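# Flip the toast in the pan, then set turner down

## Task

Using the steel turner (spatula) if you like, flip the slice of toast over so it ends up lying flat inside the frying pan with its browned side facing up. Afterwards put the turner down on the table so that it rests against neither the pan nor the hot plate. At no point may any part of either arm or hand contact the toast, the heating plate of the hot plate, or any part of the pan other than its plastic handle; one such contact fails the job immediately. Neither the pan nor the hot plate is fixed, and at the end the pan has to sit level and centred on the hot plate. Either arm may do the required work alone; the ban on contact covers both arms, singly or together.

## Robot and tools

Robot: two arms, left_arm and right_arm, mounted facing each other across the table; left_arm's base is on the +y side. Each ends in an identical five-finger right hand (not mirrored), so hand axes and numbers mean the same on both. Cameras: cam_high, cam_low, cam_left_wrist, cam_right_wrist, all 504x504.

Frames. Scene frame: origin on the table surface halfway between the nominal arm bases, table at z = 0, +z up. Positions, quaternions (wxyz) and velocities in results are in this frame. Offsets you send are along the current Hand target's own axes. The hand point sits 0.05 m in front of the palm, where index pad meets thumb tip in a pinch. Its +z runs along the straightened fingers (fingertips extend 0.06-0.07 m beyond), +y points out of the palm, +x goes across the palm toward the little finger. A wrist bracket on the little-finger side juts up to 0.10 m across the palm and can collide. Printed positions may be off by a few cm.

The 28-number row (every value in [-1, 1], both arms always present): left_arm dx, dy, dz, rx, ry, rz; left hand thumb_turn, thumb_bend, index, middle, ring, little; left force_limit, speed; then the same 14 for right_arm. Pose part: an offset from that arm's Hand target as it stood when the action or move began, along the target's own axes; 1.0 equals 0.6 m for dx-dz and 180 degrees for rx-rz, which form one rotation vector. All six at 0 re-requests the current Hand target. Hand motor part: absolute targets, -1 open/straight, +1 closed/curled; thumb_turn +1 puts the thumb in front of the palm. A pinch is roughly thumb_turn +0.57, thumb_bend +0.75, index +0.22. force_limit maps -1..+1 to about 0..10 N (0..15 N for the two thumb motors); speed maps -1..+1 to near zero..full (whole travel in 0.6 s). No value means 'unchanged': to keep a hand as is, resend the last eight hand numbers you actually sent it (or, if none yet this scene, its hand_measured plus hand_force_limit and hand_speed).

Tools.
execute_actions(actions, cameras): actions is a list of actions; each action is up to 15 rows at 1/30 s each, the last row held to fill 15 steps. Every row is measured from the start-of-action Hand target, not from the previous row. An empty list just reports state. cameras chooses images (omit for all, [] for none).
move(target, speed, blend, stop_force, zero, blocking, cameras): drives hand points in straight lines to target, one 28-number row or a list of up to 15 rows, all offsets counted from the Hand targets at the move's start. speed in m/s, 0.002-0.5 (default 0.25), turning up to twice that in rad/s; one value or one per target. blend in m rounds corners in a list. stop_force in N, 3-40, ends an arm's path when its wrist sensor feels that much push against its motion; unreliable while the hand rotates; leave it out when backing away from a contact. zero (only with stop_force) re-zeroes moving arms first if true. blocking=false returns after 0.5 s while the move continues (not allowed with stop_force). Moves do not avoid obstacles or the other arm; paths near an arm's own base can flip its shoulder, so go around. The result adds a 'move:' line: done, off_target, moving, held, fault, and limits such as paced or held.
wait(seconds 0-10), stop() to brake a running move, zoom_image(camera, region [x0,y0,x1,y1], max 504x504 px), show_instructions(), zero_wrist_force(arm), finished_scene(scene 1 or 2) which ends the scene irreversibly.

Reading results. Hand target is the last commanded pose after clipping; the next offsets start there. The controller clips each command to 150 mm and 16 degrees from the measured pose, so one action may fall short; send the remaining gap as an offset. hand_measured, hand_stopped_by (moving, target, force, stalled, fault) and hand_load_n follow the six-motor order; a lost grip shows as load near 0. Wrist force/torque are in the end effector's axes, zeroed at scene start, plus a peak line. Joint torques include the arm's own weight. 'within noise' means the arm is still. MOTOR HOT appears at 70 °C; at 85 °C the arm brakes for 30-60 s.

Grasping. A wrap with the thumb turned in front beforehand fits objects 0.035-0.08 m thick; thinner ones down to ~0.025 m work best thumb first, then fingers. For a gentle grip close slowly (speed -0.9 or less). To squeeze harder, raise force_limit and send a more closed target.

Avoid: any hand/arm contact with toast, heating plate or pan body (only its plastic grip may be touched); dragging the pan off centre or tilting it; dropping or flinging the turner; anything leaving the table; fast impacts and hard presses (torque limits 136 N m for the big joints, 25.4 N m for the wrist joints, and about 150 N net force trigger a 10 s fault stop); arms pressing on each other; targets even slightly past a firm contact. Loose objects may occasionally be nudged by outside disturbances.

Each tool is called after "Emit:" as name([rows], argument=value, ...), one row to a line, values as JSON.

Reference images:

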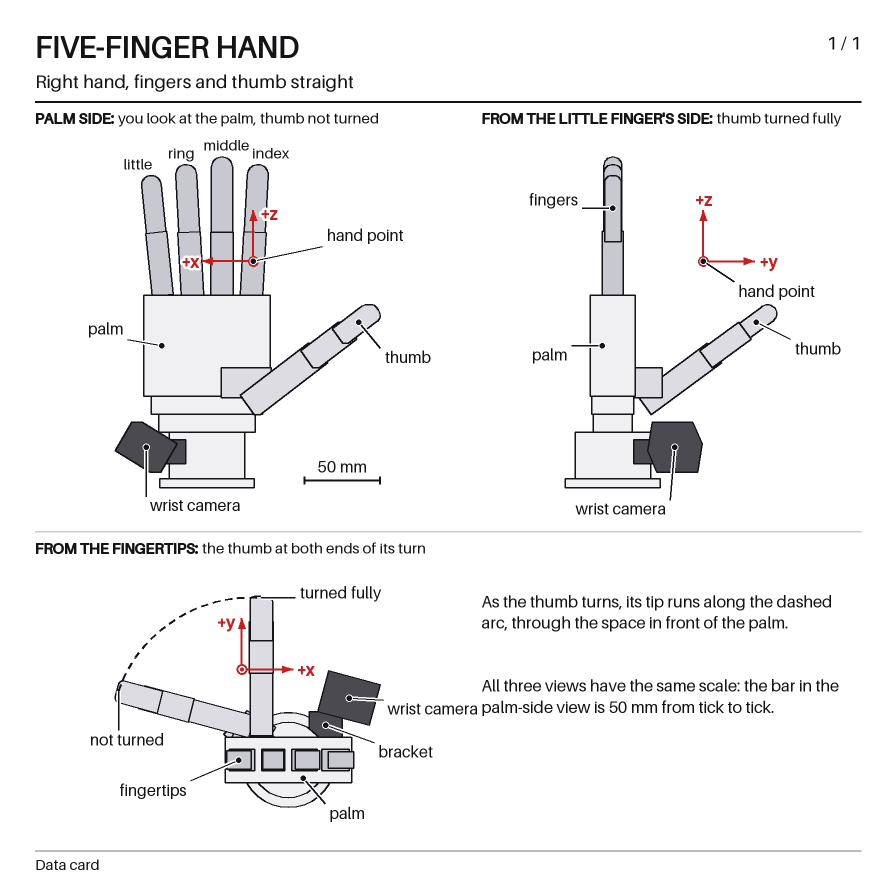

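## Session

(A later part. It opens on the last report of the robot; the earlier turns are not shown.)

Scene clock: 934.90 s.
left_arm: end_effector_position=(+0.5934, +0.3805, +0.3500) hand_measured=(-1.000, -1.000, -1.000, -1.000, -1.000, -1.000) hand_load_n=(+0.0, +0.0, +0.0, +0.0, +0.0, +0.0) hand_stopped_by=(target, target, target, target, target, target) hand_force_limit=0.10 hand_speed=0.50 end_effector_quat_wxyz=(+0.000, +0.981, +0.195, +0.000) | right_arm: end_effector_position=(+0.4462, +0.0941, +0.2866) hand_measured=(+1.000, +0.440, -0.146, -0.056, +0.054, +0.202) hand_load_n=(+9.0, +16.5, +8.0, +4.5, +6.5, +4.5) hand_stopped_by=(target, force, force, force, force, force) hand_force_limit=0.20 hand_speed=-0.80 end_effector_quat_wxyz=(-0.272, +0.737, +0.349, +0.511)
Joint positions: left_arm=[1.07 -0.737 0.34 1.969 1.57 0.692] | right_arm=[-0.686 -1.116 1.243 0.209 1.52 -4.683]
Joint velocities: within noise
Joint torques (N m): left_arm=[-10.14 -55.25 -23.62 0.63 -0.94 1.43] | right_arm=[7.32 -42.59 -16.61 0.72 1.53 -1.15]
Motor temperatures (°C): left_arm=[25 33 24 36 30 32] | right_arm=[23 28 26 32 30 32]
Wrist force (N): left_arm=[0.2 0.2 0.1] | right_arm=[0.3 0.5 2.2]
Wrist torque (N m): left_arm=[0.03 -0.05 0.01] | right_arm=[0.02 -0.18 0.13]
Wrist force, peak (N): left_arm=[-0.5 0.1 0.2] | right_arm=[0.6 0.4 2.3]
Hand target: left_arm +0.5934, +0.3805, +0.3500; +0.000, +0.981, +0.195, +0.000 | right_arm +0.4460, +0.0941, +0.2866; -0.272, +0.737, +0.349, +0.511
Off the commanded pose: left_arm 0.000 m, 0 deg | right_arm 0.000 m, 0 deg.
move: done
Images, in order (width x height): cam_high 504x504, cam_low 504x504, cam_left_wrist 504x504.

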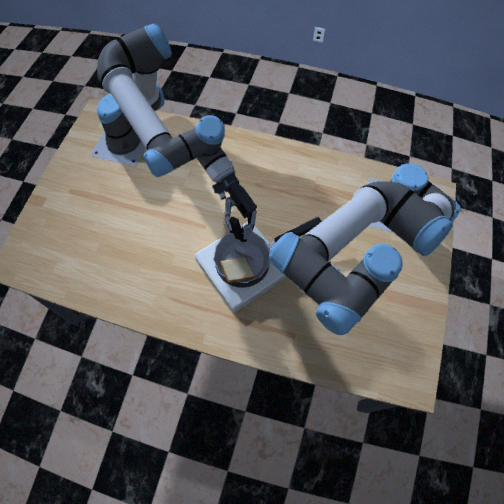

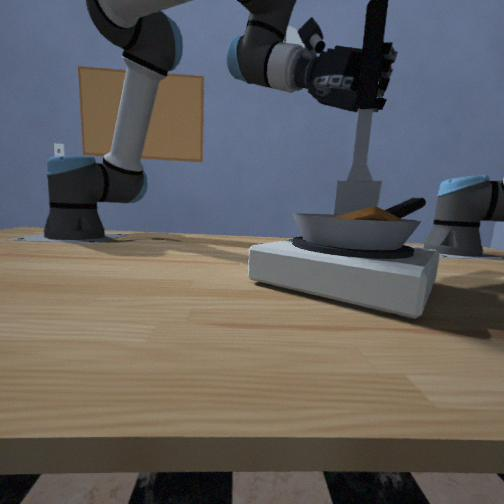

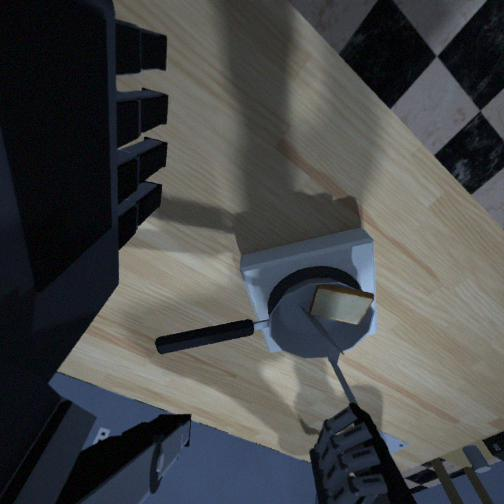

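Emit:
move(target=[0,0,0,0,0,0,-1,-1,-1,-1,-1,-1,0.1,0.5,0.0031,0.0129,0.0070,0,0,0,1,0.55,0.5,0.5,0.5,0.5,0.2,-0.8], speed=0.015, cameras=["cam_left_wrist","cam_high","cam_low"])

Emit:
zoom_image(camera="cam_left_wrist", region=[240, 240, 400, 400])

Emit:
zoom_image(camera="cam_high", region=[190, 180, 310, 300])

Emit:
zoom_image(camera="cam_low", region=[280, 150, 440, 270])

Scene clock: 945.27 s.
left_arm: end_effector_position=(+0.5934, +0.3805, +0.3500) hand_measured=(-1.000, -1.000, -1.000, -1.000, -1.000, -1.000) hand_load_n=(+0.0, +0.0, +0.0, +0.0, +0.0, +0.0) hand_stopped_by=(target, target, target, target, target, target) hand_force_limit=0.10 hand_speed=0.50 end_effector_quat_wxyz=(+0.000, +0.981, +0.195, +0.000) | right_arm: end_effector_position=(+0.4551, +0.0930, +0.2866) hand_measured=(+1.000, +0.440, -0.146, -0.056, +0.054, +0.202) hand_load_n=(+9.0, +16.0, +8.0, +4.5, +6.5, +4.5) hand_stopped_by=(target, force, force, force, force, force) hand_force_limit=0.20 hand_speed=-0.80 end_effector_quat_wxyz=(-0.272, +0.737, +0.349, +0.511)
Joint positions: left_arm=[1.07 -0.737 0.34 1.969 1.57 0.692] | right_arm=[-0.7 -1.109 1.232 0.213 1.507 -4.688]
Joint velocities: within noise
Joint torques (N m): left_arm=[-10.94 -55.24 -23.91 0.54 -1.02 1.56] | right_arm=[6.84 -37.03 -22.82 1.12 0.49 -1.95]
Motor temperatures (°C): left_arm=[25 33 24 36 30 32] | right_arm=[23 28 26 32 30 32]
Wrist force (N): left_arm=[-0.1 -0.3 0.1] | right_arm=[0.2 0.1 2.3]
Wrist torque (N m): left_arm=[-0.05 0.00 -0.02] | right_arm=[-0.03 -0.17 0.15]
Wrist force, peak (N): left_arm=[0.3 -0.6 -0.1] | right_arm=[0.1 0.4 2.4]
Hand target: left_arm +0.5934, +0.3805, +0.3500; +0.000, +0.981, +0.195, +0.000 | right_arm +0.4550, +0.0930, +0.2866; -0.272, +0.737, +0.349, +0.511
Off the commanded pose: left_arm 0.000 m, 0 deg | right_arm 0.000 m, 0 deg.
move: done
Images, in order (width x height): cam_high 504x504, cam_low 504x504, cam_left_wrist 504x504.

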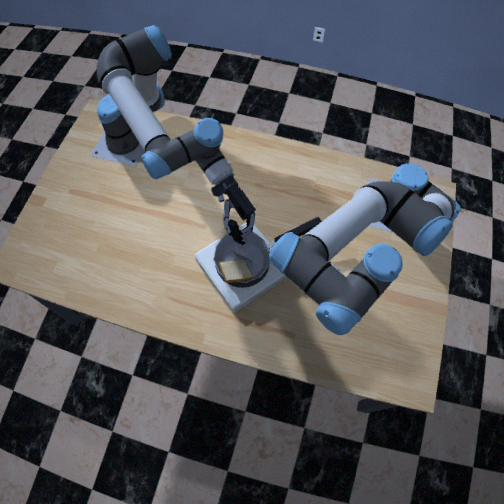

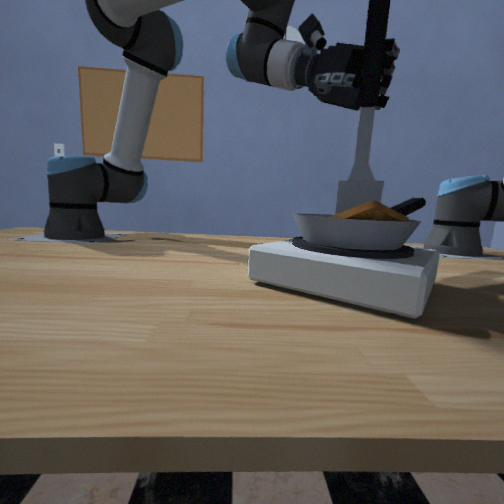

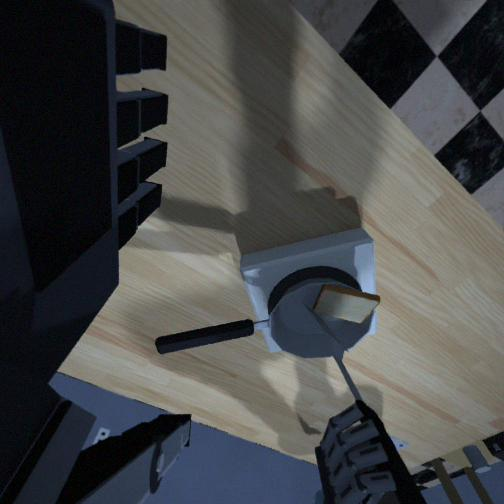

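Scaled by 3.150.

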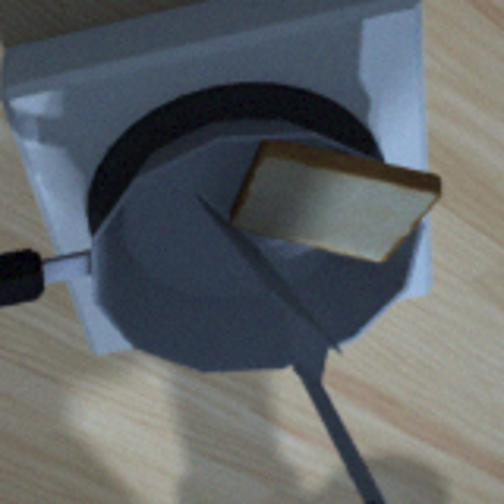

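Scaled by 4.200.

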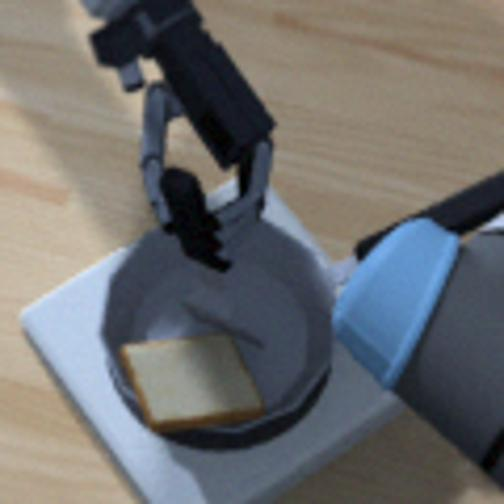

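Scaled by 3.150.

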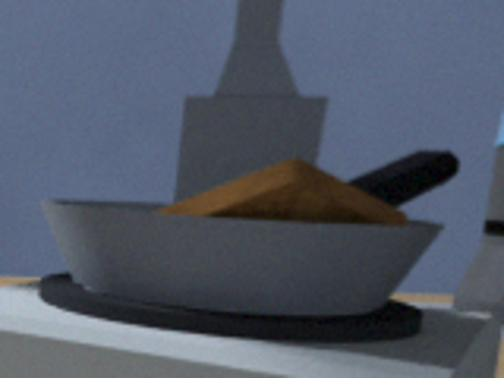

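Emit:
wait(seconds=0)

Emit:
zoom_image(camera="cam_low", region=[240, 130, 480, 290])

Emit:
zoom_image(camera="cam_high", region=[190, 180, 310, 300])

Scene clock: 978.20 s.
left_arm: end_effector_position=(+0.5934, +0.3805, +0.3500) hand_measured=(-1.000, -1.000, -1.000, -1.000, -1.000, -1.000) hand_load_n=(+0.0, +0.0, +0.0, +0.0, +0.0, +0.0) hand_stopped_by=(target, target, target, target, target, target) hand_force_limit=0.10 hand_speed=0.50 end_effector_quat_wxyz=(+0.000, +0.981, +0.195, +0.000) | right_arm: end_effector_position=(+0.4550, +0.0930, +0.2866) hand_measured=(+1.000, +0.440, -0.146, -0.056, +0.054, +0.202) hand_load_n=(+9.0, +16.0, +8.0, +4.5, +6.5, +4.5) hand_stopped_by=(target, force, force, force, force, force) hand_force_limit=0.20 hand_speed=-0.80 end_effector_quat_wxyz=(-0.272, +0.737, +0.349, +0.511)
Joint positions: left_arm=[1.07 -0.737 0.34 1.969 1.57 0.692] | right_arm=[-0.7 -1.109 1.232 0.213 1.507 -4.688]
Joint velocities: within noise
Joint torques (N m): left_arm=[-11.55 -55.55 -23.58 0.55 -1.25 1.37] | right_arm=[7.69 -54.99 -14.12 -3.42 1.73 2.09]
Motor temperatures (°C): left_arm=[25 33 24 36 30 32] | right_arm=[23 28 26 32 30 32]
Wrist force (N): left_arm=[-0.2 -0.1 0.0] | right_arm=[0.2 0.3 1.9]
Wrist torque (N m): left_arm=[-0.02 0.00 -0.01] | right_arm=[0.02 -0.16 0.15]
Wrist force, peak (N): left_arm=[-0.5 -0.4 -0.1] | right_arm=[0.1 0.2 2.5]
Hand target: left_arm +0.5934, +0.3805, +0.3500; +0.000, +0.981, +0.195, +0.000 | right_arm +0.4550, +0.0930, +0.2866; -0.272, +0.737, +0.349, +0.511
Off the commanded pose: left_arm 0.000 m, 0 deg | right_arm 0.000 m, 0 deg.

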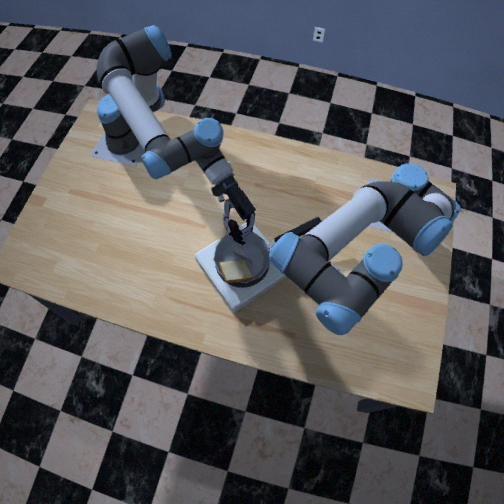

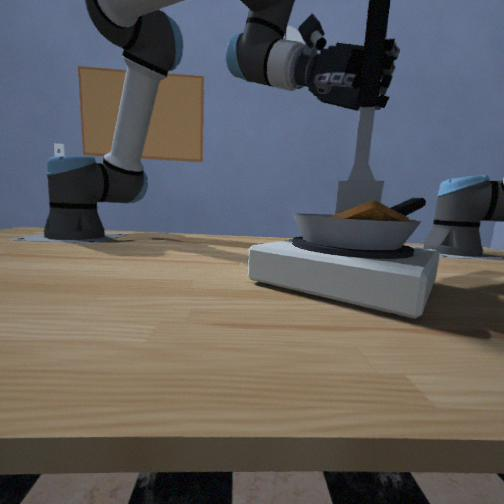

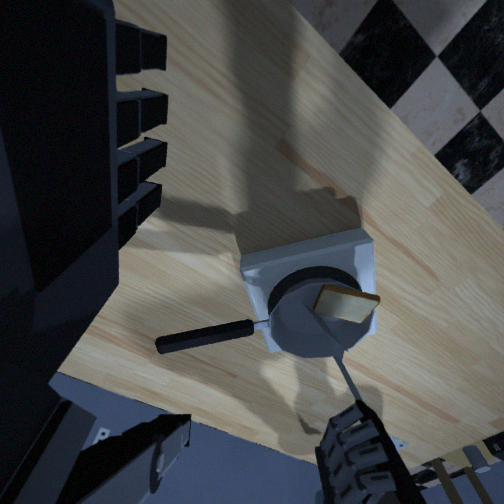

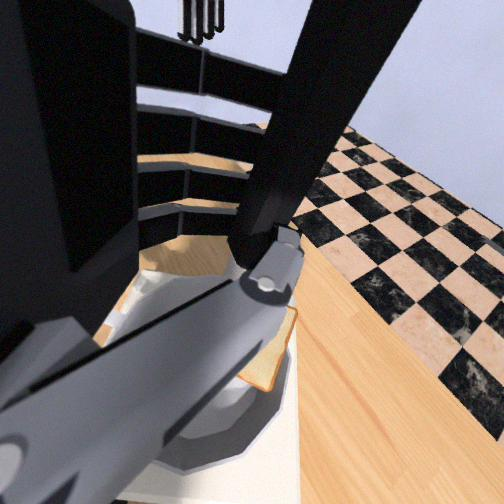

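Scaled by 2.100.

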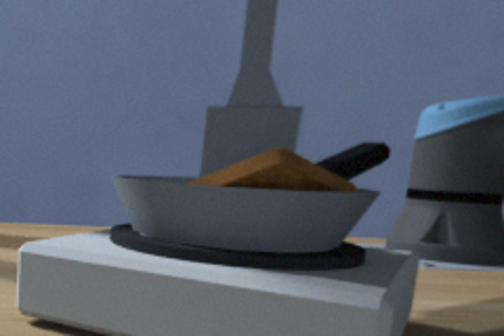

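Scaled by 4.200.

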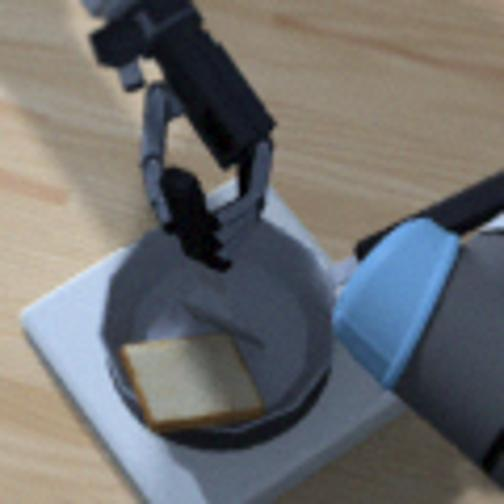

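Emit:
move(target=[0,0,0,0,0,0,-1,-1,-1,-1,-1,-1,0.1,0.5,-0.0061,-0.0258,-0.0140,0,0,0,1,0.55,0.5,0.5,0.5,0.5,0.2,-0.8], speed=0.004, cameras=["cam_low"])

Emit:
zoom_image(camera="cam_low", region=[240, 130, 480, 290])

Scene clock: 997.30 s.
left_arm: end_effector_position=(+0.5934, +0.3805, +0.3500) hand_measured=(-1.000, -1.000, -1.000, -1.000, -1.000, -1.000) hand_load_n=(+0.0, +0.0, +0.0, +0.0, +0.0, +0.0) hand_stopped_by=(target, target, target, target, target, target) hand_force_limit=0.10 hand_speed=0.50 end_effector_quat_wxyz=(+0.000, +0.981, +0.195, +0.000) | right_arm: end_effector_position=(+0.4371, +0.0952, +0.2866) hand_measured=(+1.000, +0.440, -0.146, -0.056, +0.054, +0.202) hand_load_n=(+9.0, +16.0, +8.0, +4.5, +6.5, +4.5) hand_stopped_by=(target, force, force, force, force, force) hand_force_limit=0.20 hand_speed=-0.80 end_effector_quat_wxyz=(-0.272, +0.737, +0.349, +0.511)
Joint positions: left_arm=[1.07 -0.737 0.34 1.969 1.57 0.692] | right_arm=[-0.672 -1.124 1.254 0.205 1.534 -4.679]
Joint velocities: within noise
Joint torques (N m): left_arm=[-10.45 -55.23 -23.4 0.57 -1.14 1.3] | right_arm=[2.97 -52.21 -14.5 -3.44 1.31 2.46]
Motor temperatures (°C): left_arm=[25 33 24 36 30 32] | right_arm=[23 28 26 32 30 32]
Wrist force (N): left_arm=[-0.1 0.1 0.0] | right_arm=[0.4 0.2 2.0]
Wrist torque (N m): left_arm=[0.01 -0.01 0.00] | right_arm=[-0.02 -0.17 0.12]
Wrist force, peak (N): left_arm=[-0.1 -0.7 -0.1] | right_arm=[0.5 0.4 2.5]
Hand target: left_arm +0.5934, +0.3805, +0.3500; +0.000, +0.981, +0.195, +0.000 | right_arm +0.4371, +0.0952, +0.2866; -0.272, +0.737, +0.349, +0.511
Off the commanded pose: left_arm 0.000 m, 0 deg | right_arm 0.000 m, 0 deg.
move: done
Images, in order (width x height): cam_low 504x504.

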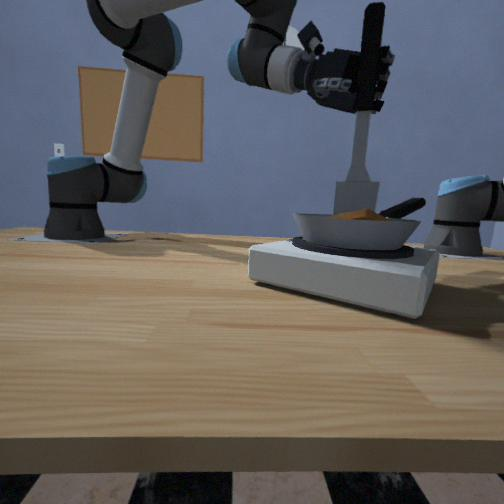

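Scaled by 2.100.

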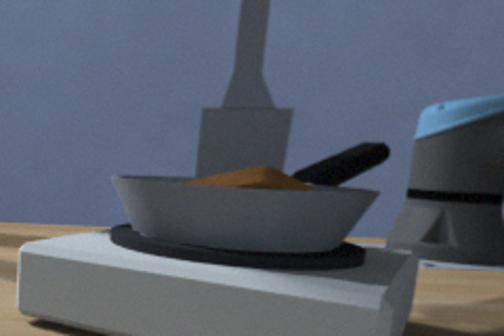

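Emit:
zoom_image(camera="cam_low", region=[280, 150, 440, 270])

Emit:
wait(seconds=0, cameras=["cam_high"])

Emit:
zoom_image(camera="cam_high", region=[190, 180, 310, 300])

Scaled by 3.150.

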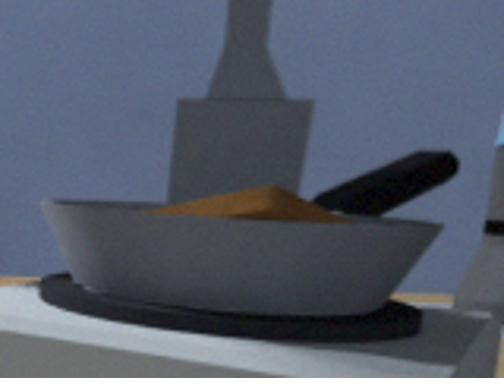

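Scene clock: 1001.53 s.
left_arm: end_effector_position=(+0.5934, +0.3805, +0.3500) hand_measured=(-1.000, -1.000, -1.000, -1.000, -1.000, -1.000) hand_load_n=(+0.0, +0.0, +0.0, +0.0, +0.0, +0.0) hand_stopped_by=(target, target, target, target, target, target) hand_force_limit=0.10 hand_speed=0.50 end_effector_quat_wxyz=(+0.000, +0.981, +0.195, +0.000) | right_arm: end_effector_position=(+0.4371, +0.0952, +0.2866) hand_measured=(+1.000, +0.440, -0.146, -0.056, +0.054, +0.202) hand_load_n=(+9.0, +16.5, +8.0, +4.5, +6.5, +4.5) hand_stopped_by=(target, force, force, force, force, force) hand_force_limit=0.20 hand_speed=-0.80 end_effector_quat_wxyz=(-0.272, +0.737, +0.349, +0.511)
Joint positions: left_arm=[1.07 -0.737 0.34 1.969 1.57 0.692] | right_arm=[-0.672 -1.124 1.254 0.205 1.534 -4.679]
Joint velocities: within noise
Joint torques (N m): left_arm=[-9.83 -56.25 -23.72 0.75 -1.02 1.41] | right_arm=[-6.82 -28.24 -32.12 0.93 -1.38 -1.9]
Motor temperatures (°C): left_arm=[25 33 24 36 30 32] | right_arm=[23 28 26 32 30 32]
Wrist force (N): left_arm=[-0.1 0.1 0.2] | right_arm=[0.2 0.4 1.9]
Wrist torque (N m): left_arm=[-0.01 -0.01 0.00] | right_arm=[0.02 -0.14 0.12]
Wrist force, peak (N): left_arm=[-0.4 0.0 0.4] | right_arm=[0.2 0.5 2.4]
Hand target: left_arm +0.5934, +0.3805, +0.3500; +0.000, +0.981, +0.195, +0.000 | right_arm +0.4371, +0.0952, +0.2866; -0.272, +0.737, +0.349, +0.511
Off the commanded pose: left_arm 0.000 m, 0 deg | right_arm 0.000 m, 0 deg.
Images, in order (width x height): cam_high 504x504.

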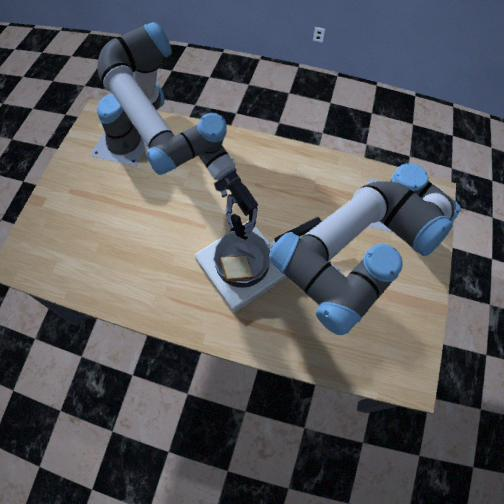

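Scaled by 4.200.

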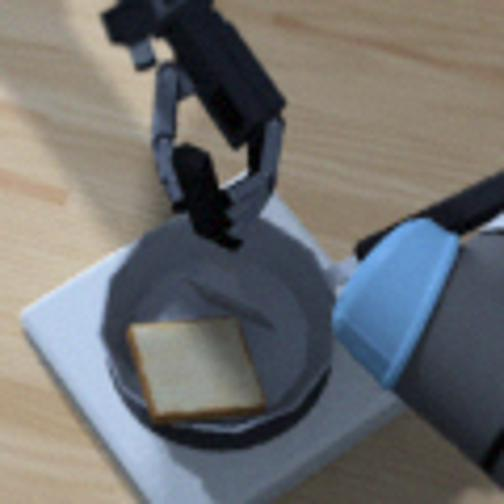

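Emit:
move(target=[0,0,0,0,0,0,-1,-1,-1,-1,-1,-1,0.1,0.5,-0.0020,-0.0086,-0.0047,0,0,0,1,0.55,0.5,0.5,0.5,0.5,0.2,-0.8], speed=0.006, cameras=["cam_low", "cam_high"])

Emit:
zoom_image(camera="cam_low", region=[280, 150, 440, 270])

Emit:
zoom_image(camera="cam_high", region=[190, 180, 310, 300])

Scene clock: 1028.77 s.
left_arm: end_effector_position=(+0.5934, +0.3805, +0.3500) hand_measured=(-1.000, -1.000, -1.000, -1.000, -1.000, -1.000) hand_load_n=(+0.0, +0.0, +0.0, +0.0, +0.0, +0.0) hand_stopped_by=(target, target, target, target, target, target) hand_force_limit=0.10 hand_speed=0.50 end_effector_quat_wxyz=(+0.000, +0.981, +0.195, +0.000) | right_arm: end_effector_position=(+0.4311, +0.0959, +0.2866) hand_measured=(+1.000, +0.440, -0.146, -0.056, +0.054, +0.202) hand_load_n=(+9.0, +16.5, +8.0, +4.0, +6.5, +4.5) hand_stopped_by=(target, force, force, force, force, force) hand_force_limit=0.20 hand_speed=-0.80 end_effector_quat_wxyz=(-0.272, +0.737, +0.349, +0.511)
Joint positions: left_arm=[1.07 -0.737 0.34 1.969 1.57 0.692] | right_arm=[-0.663 -1.129 1.261 0.203 1.543 -4.675]
Joint velocities: within noise
Joint torques (N m): left_arm=[-10.2 -56.7 -22.95 0.79 -1.11 1.34] | right_arm=[0.98 -51.15 -14.92 -3.41 1.05 2.26]
Motor temperatures (°C): left_arm=[25 33 24 36 30 32] | right_arm=[23 28 26 32 30 32]
Wrist force (N): left_arm=[-0.1 0.0 0.1] | right_arm=[0.4 0.3 2.1]
Wrist torque (N m): left_arm=[-0.01 -0.01 -0.01] | right_arm=[0.00 -0.17 0.13]
Wrist force, peak (N): left_arm=[-0.4 -0.1 -0.4] | right_arm=[0.5 0.3 2.4]
Hand target: left_arm +0.5934, +0.3805, +0.3500; +0.000, +0.981, +0.195, +0.000 | right_arm +0.4312, +0.0959, +0.2866; -0.272, +0.737, +0.349, +0.511
Off the commanded pose: left_arm 0.000 m, 0 deg | right_arm 0.000 m, 0 deg.
move: done
Images, in order (width x height): cam_high 504x504, cam_low 504x504.

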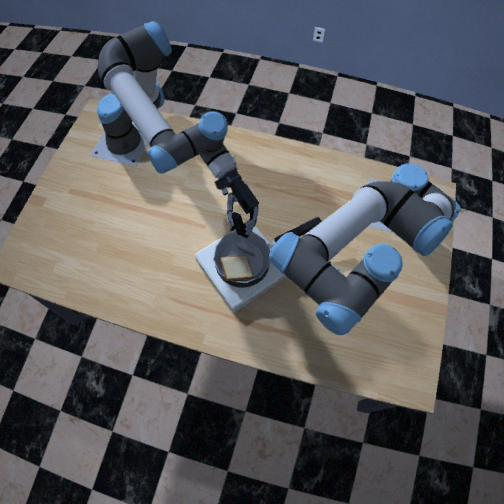

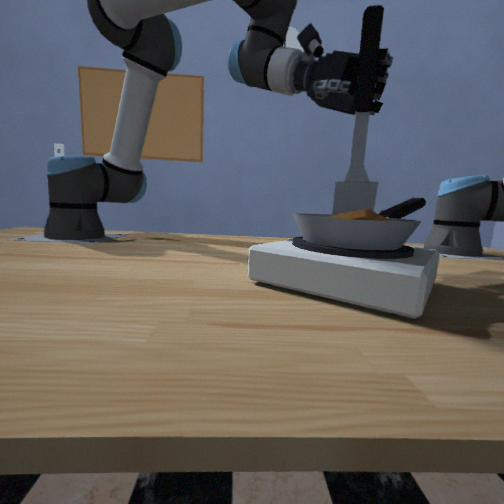

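Scaled by 3.150.

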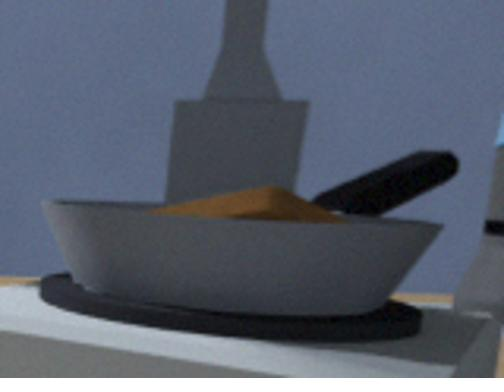

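Scaled by 4.200.

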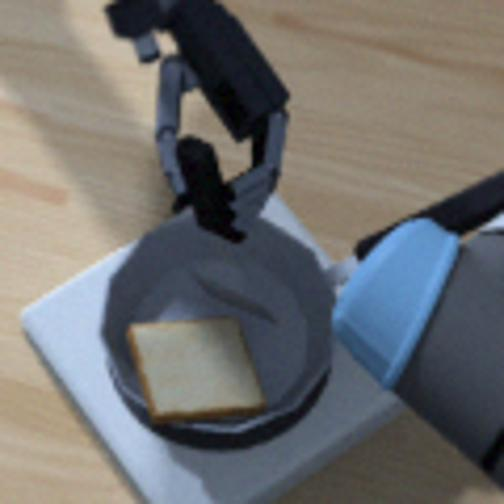

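Emit:
wait(seconds=0, cameras=["cam_left_wrist", "cam_high", "cam_low"])

Emit:
zoom_image(camera="cam_left_wrist", region=[240, 240, 400, 400])

Emit:
zoom_image(camera="cam_high", region=[210, 230, 280, 300])

Emit:
zoom_image(camera="cam_low", region=[320, 190, 400, 250])

Scene clock: 1039.73 s.
left_arm: end_effector_position=(+0.5934, +0.3805, +0.3500) hand_measured=(-1.000, -1.000, -1.000, -1.000, -1.000, -1.000) hand_load_n=(+0.0, +0.0, +0.0, +0.0, +0.0, +0.0) hand_stopped_by=(target, target, target, target, target, target) hand_force_limit=0.10 hand_speed=0.50 end_effector_quat_wxyz=(+0.000, +0.981, +0.195, +0.000) | right_arm: end_effector_position=(+0.4312, +0.0959, +0.2866) hand_measured=(+1.000, +0.440, -0.146, -0.056, +0.054, +0.202) hand_load_n=(+9.0, +16.0, +8.0, +4.0, +6.5, +4.5) hand_stopped_by=(target, force, force, force, force, force) hand_force_limit=0.20 hand_speed=-0.80 end_effector_quat_wxyz=(-0.272, +0.737, +0.349, +0.511)
Joint positions: left_arm=[1.07 -0.737 0.34 1.969 1.57 0.692] | right_arm=[-0.663 -1.128 1.261 0.203 1.543 -4.676]
Joint velocities: within noise
Joint torques (N m): left_arm=[-11.5 -56.35 -24.19 0.67 -1.12 1.24] | right_arm=[-8.17 -27.2 -31.61 1.23 -1.45 -1.95]
Motor temperatures (°C): left_arm=[25 33 24 36 30 32] | right_arm=[23 28 26 32 30 32]
Wrist force (N): left_arm=[0.1 0.0 -0.1] | right_arm=[0.3 0.3 1.9]
Wrist torque (N m): left_arm=[0.00 -0.03 0.00] | right_arm=[0.01 -0.15 0.12]
Wrist force, peak (N): left_arm=[-0.5 -0.2 0.2] | right_arm=[0.4 0.3 2.4]
Hand target: left_arm +0.5934, +0.3805, +0.3500; +0.000, +0.981, +0.195, +0.000 | right_arm +0.4312, +0.0959, +0.2866; -0.272, +0.737, +0.349, +0.511
Off the commanded pose: left_arm 0.000 m, 0 deg | right_arm 0.000 m, 0 deg.
Images, in order (width x height): cam_high 504x504, cam_low 504x504, cam_left_wrist 504x504.

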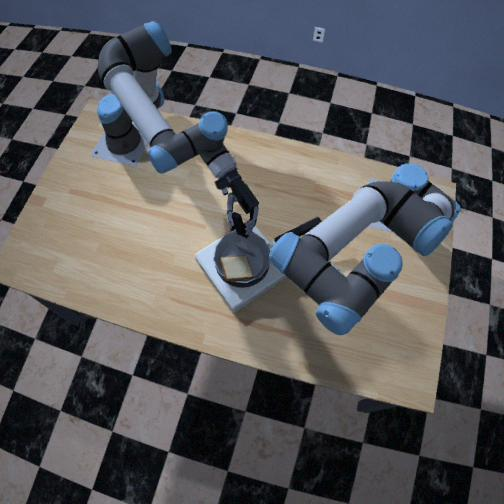

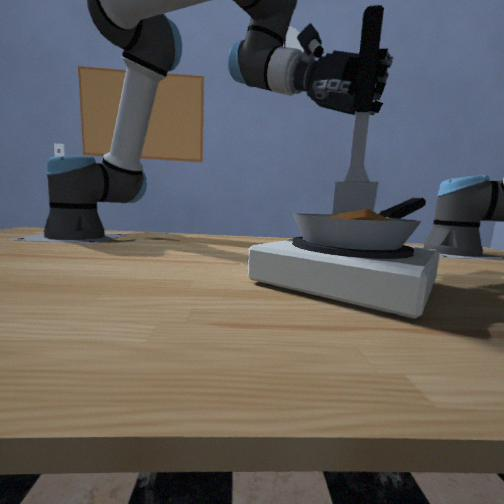

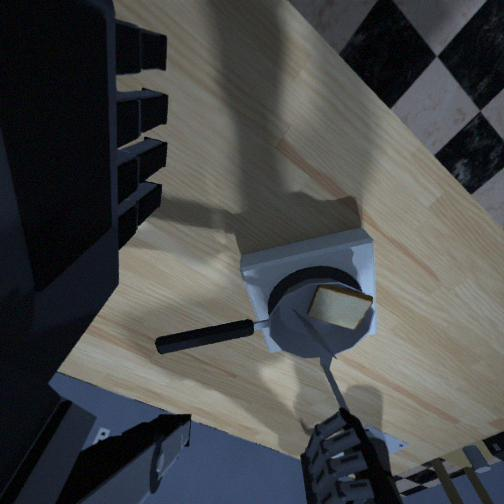

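Scaled by 3.150.

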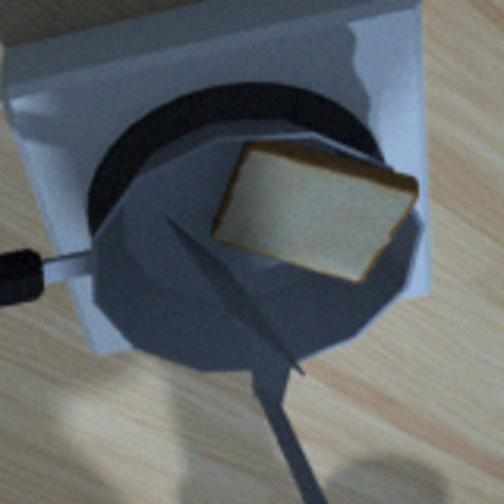

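Scaled by 7.200.

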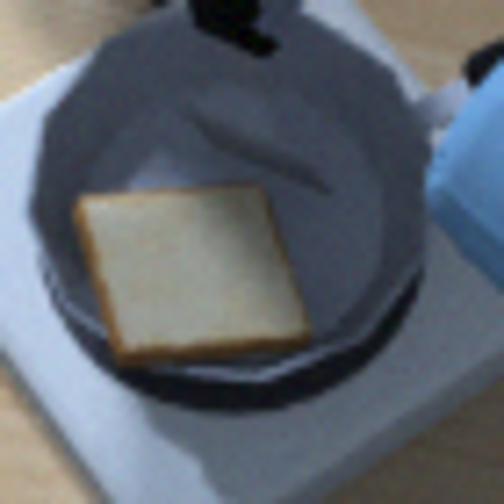

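Scaled by 6.300.

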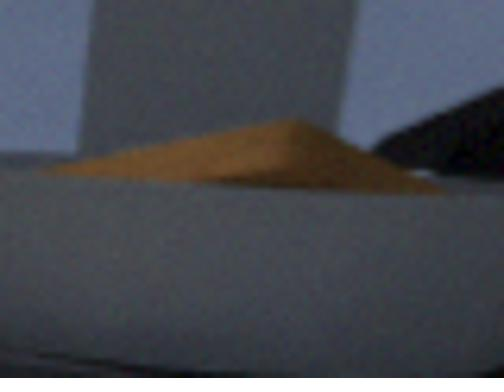

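Emit:
move([
  [0,0,0,0,0,0,-1,-1,-1,-1,-1,-1,0.1,0.5,0.2046,-0.0098,-0.0712,0,0,0,1,0.55,0.5,0.5,0.5,0.5,0.2,-0.8],
  [0,0,0,0,0,0,-1,-1,-1,-1,-1,-1,0.1,0.5,0.0445,0.4860,-0.0832,-0.0276,-0.0536,0.1441,1,0.55,0.5,0.5,0.5,0.5,0.2,-0.8],
], speed=0.1, blend=0.03)

Emit:
zoom_image(camera="cam_low", region=[280, 150, 440, 270])

Scene clock: 1144.17 s.
left_arm: end_effector_position=(+0.5934, +0.3805, +0.3500) hand_measured=(-1.000, -1.000, -1.000, -1.000, -1.000, -1.000) hand_load_n=(+0.0, +0.0, +0.0, +0.0, +0.0, +0.0) hand_stopped_by=(target, target, target, target, target, target) hand_force_limit=0.10 hand_speed=0.50 end_effector_quat_wxyz=(+0.000, +0.981, +0.195, +0.000) | right_arm: end_effector_position=(+0.6401, -0.1132, +0.3153) hand_measured=(+1.000, +0.440, -0.146, -0.056, +0.054, +0.202) hand_load_n=(+9.0, +16.5, +8.0, +4.0, +6.5, +4.5) hand_stopped_by=(target, force, force, force, force, force) hand_force_limit=0.20 hand_speed=-0.80 end_effector_quat_wxyz=(-0.318, +0.847, +0.174, +0.389)
Joint positions: left_arm=[1.07 -0.737 0.34 1.969 1.57 0.692] | right_arm=[-1.205 -1.035 0.926 0.694 1.117 -4.512]
Joint velocities: within noise
Joint torques (N m): left_arm=[-10.11 -55.54 -23.69 0.73 -1.04 1.14] | right_arm=[-0.64 -56.47 -10.94 -2.57 1.16 -2.28]
Motor temperatures (°C): left_arm=[25 33 24 36 30 32] | right_arm=[23 28 26 32 30 32]
Wrist force (N): left_arm=[-0.2 -0.3 0.2] | right_arm=[0.4 0.2 2.3]
Wrist torque (N m): left_arm=[-0.05 0.00 -0.02] | right_arm=[-0.11 -0.11 0.07]
Wrist force, peak (N): left_arm=[-0.7 0.1 -0.2] | right_arm=[-1.1 0.4 2.7]
Hand target: left_arm +0.5934, +0.3805, +0.3500; +0.000, +0.981, +0.195, +0.000 | right_arm +0.6401, -0.1132, +0.3154; -0.318, +0.847, +0.174, +0.389
Off the commanded pose: left_arm 0.000 m, 0 deg | right_arm 0.000 m, 0 deg.
move: done; blend cut to 0 m at target 1

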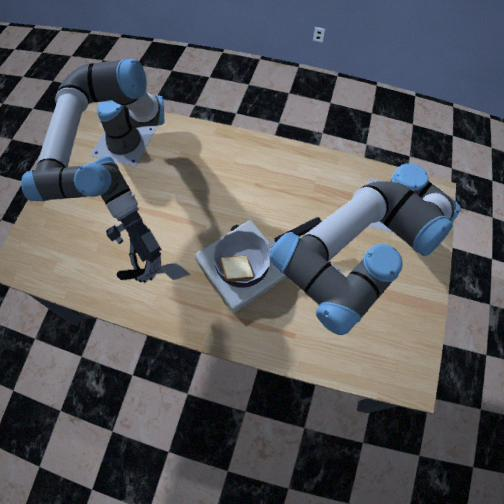

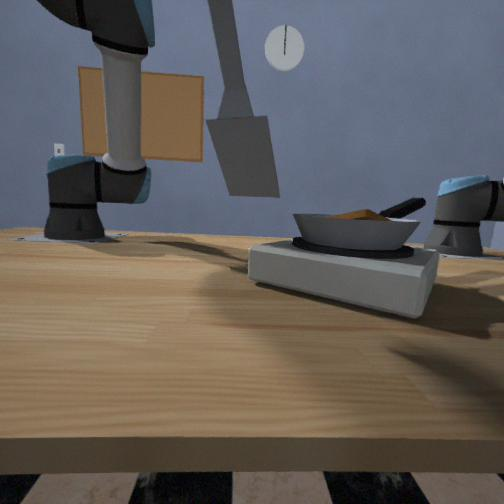

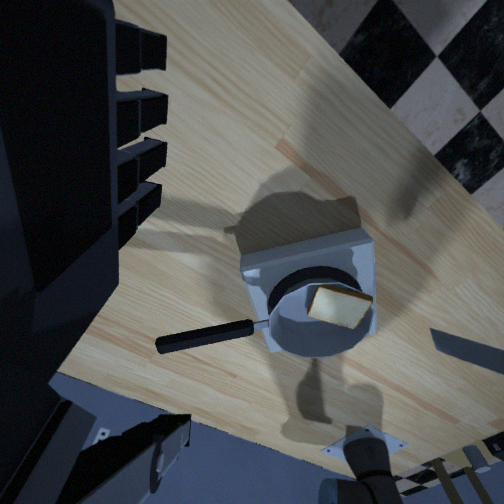

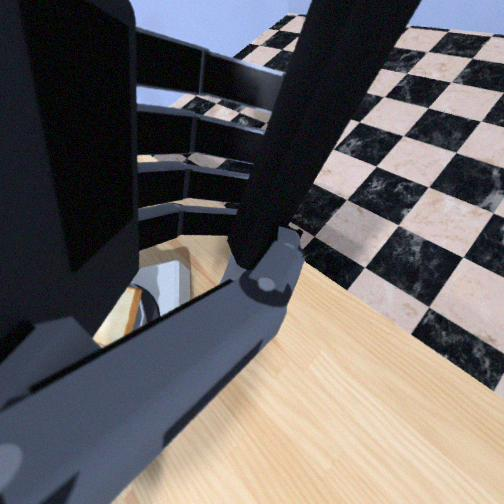

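Scaled by 3.150.

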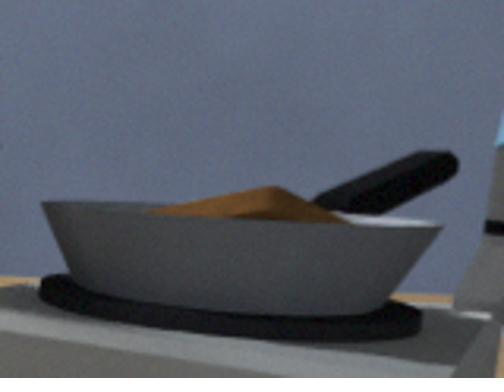

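Emit:
zoom_image(camera="cam_high", region=[190, 210, 290, 310])

Emit:
zoom_image(camera="cam_left_wrist", region=[260, 250, 400, 390])

Emit:
zoom_image(camera="cam_low", region=[200, 100, 440, 280])

Scaled by 5.040.

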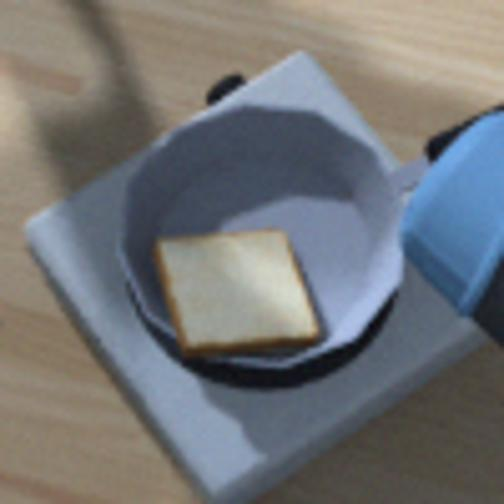

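Scaled by 3.600.

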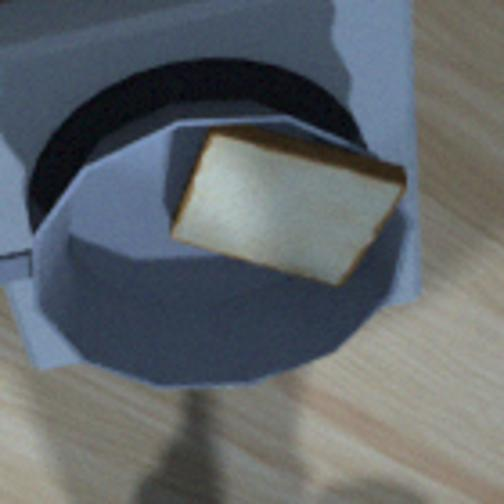

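Scaled by 2.100.

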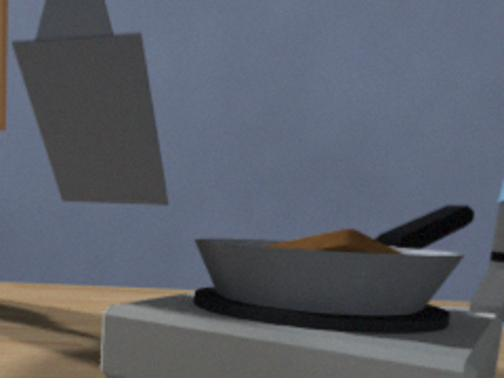

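Emit:
move([
  [0,0,0,0,0,0,-1,-1,-1,-1,-1,-1,0.1,0.5,-0.0513,0.0270,0.0331,0,0,0,1,0.55,0.5,0.5,0.5,0.5,0.2,-0.8],
  [0,0,0,0,0,0,-1,-1,-1,-1,-1,-1,0.1,0.5,-0.0243,-0.1374,0.2092,0,0,0,1,0.55,0.5,0.5,0.5,0.5,0.2,-0.8],
], speed=0.08, blend=0.02)

Emit:
zoom_image(camera="cam_low", region=[280, 130, 440, 270])

Emit:
zoom_image(camera="cam_left_wrist", region=[280, 240, 440, 400])

Emit:
zoom_image(camera="cam_high", region=[180, 210, 280, 310])

Scene clock: 1169.10 s.
left_arm: end_effector_position=(+0.5934, +0.3805, +0.3500) hand_measured=(-1.000, -1.000, -1.000, -1.000, -1.000, -1.000) hand_load_n=(+0.0, +0.0, +0.0, +0.0, +0.0, +0.0) hand_stopped_by=(target, target, target, target, target, target) hand_force_limit=0.10 hand_speed=0.50 end_effector_quat_wxyz=(+0.000, +0.981, +0.195, +0.000) | right_arm: end_effector_position=(+0.6550, +0.0314, +0.2750) hand_measured=(+1.000, +0.440, -0.146, -0.056, +0.054, +0.202) hand_load_n=(+9.0, +16.5, +8.0, +4.5, +6.5, +4.0) hand_stopped_by=(target, force, force, force, force, force) hand_force_limit=0.20 hand_speed=-0.80 end_effector_quat_wxyz=(-0.318, +0.847, +0.174, +0.389)
Joint positions: left_arm=[1.07 -0.737 0.34 1.969 1.57 0.692] | right_arm=[-1.001 -0.682 0.42 0.806 1.289 -4.395]
Joint velocities: within noise
Joint torques (N m): left_arm=[-10.02 -55.56 -23.56 0.53 -0.72 1.15] | right_arm=[-5.09 -63.4 -24.84 -2.65 -1.85 -2.59]
Motor temperatures (°C): left_arm=[25 33 24 36 30 32] | right_arm=[23 28 26 32 30 32]
Wrist force (N): left_arm=[-0.2 0.1 0.0] | right_arm=[0.7 0.4 1.8]
Wrist torque (N m): left_arm=[0.02 0.00 -0.01] | right_arm=[-0.04 -0.18 0.10]
Wrist force, peak (N): left_arm=[-0.4 -0.1 0.4] | right_arm=[0.3 -0.3 2.8]
Hand target: left_arm +0.5934, +0.3805, +0.3500; +0.000, +0.981, +0.195, +0.000 | right_arm +0.6550, +0.0314, +0.2751; -0.318, +0.847, +0.174, +0.389
Off the commanded pose: left_arm 0.000 m, 0 deg | right_arm 0.000 m, 0 deg.
move: done; blend cut to 0 m at target 1

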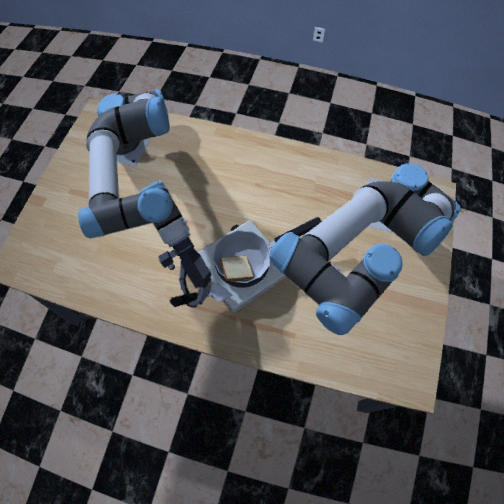

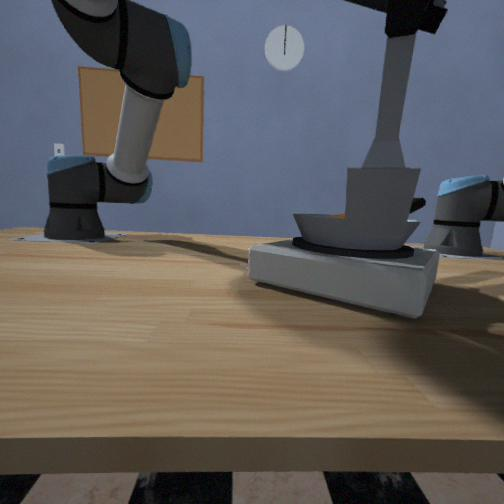

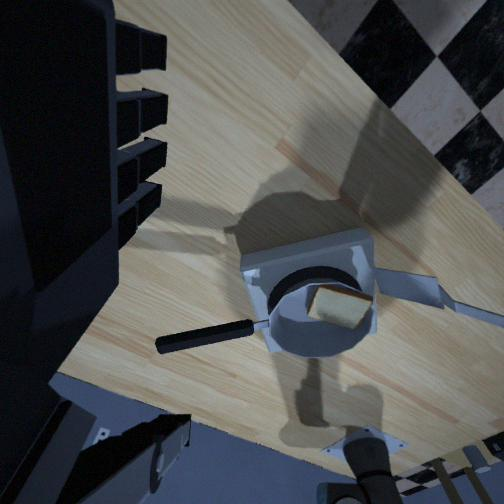

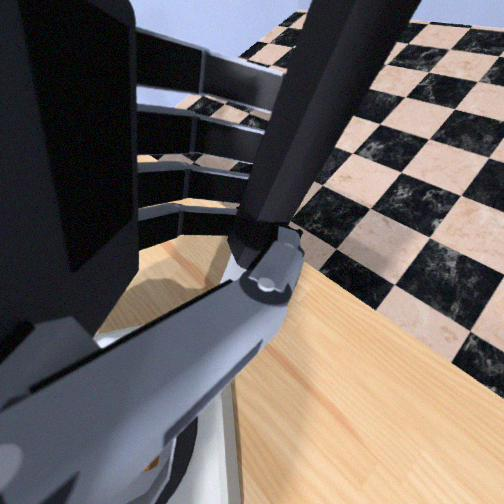

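Scaled by 3.150.

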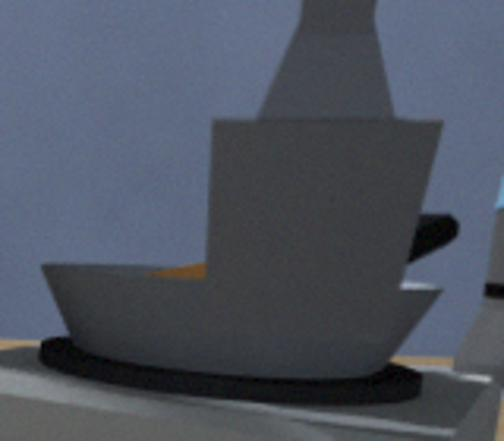

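Scaled by 3.150.

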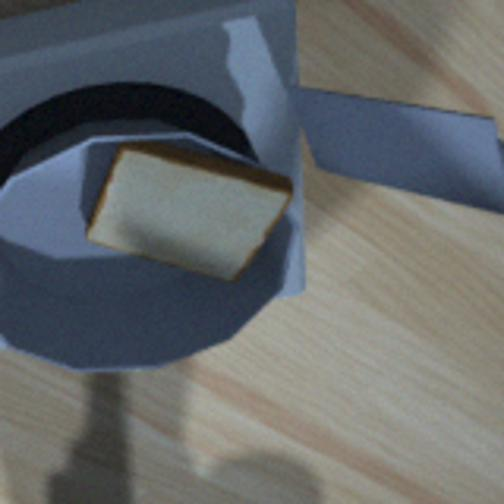

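Scaled by 5.040.

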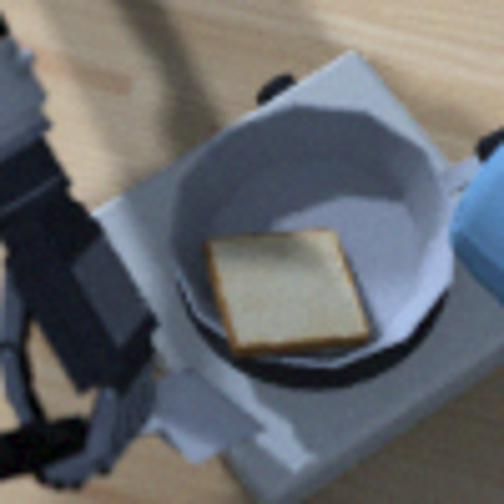

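Emit:
zoom_image(camera="cam_low", region=[320, 180, 440, 260])

Emit:
zoom_image(camera="cam_left_wrist", region=[340, 250, 440, 320])

Emit:
zoom_image(camera="cam_high", region=[205, 260, 255, 310])

Scaled by 4.200.

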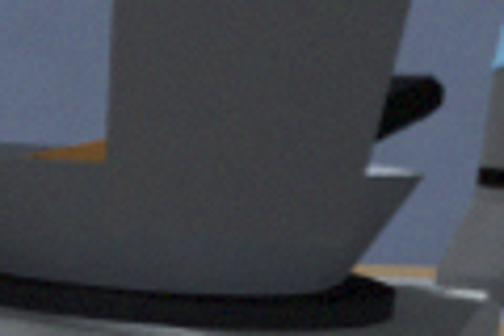

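Scaled by 5.040.

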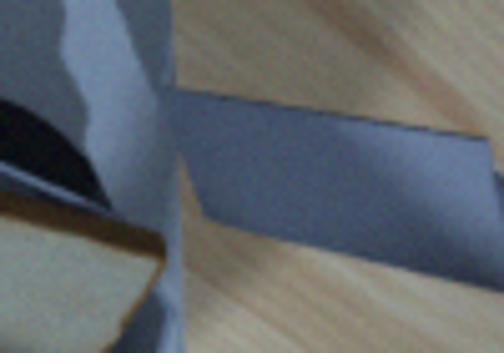

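Scaled by 10.080.

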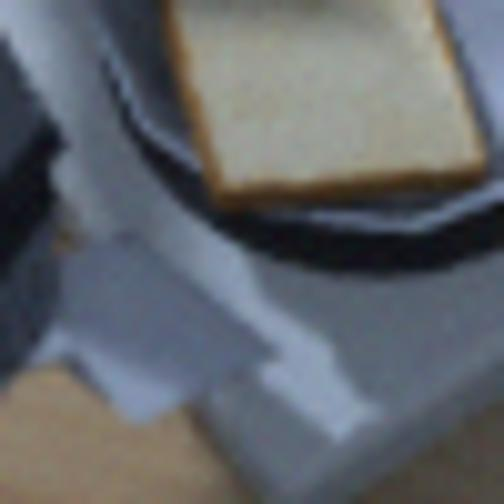

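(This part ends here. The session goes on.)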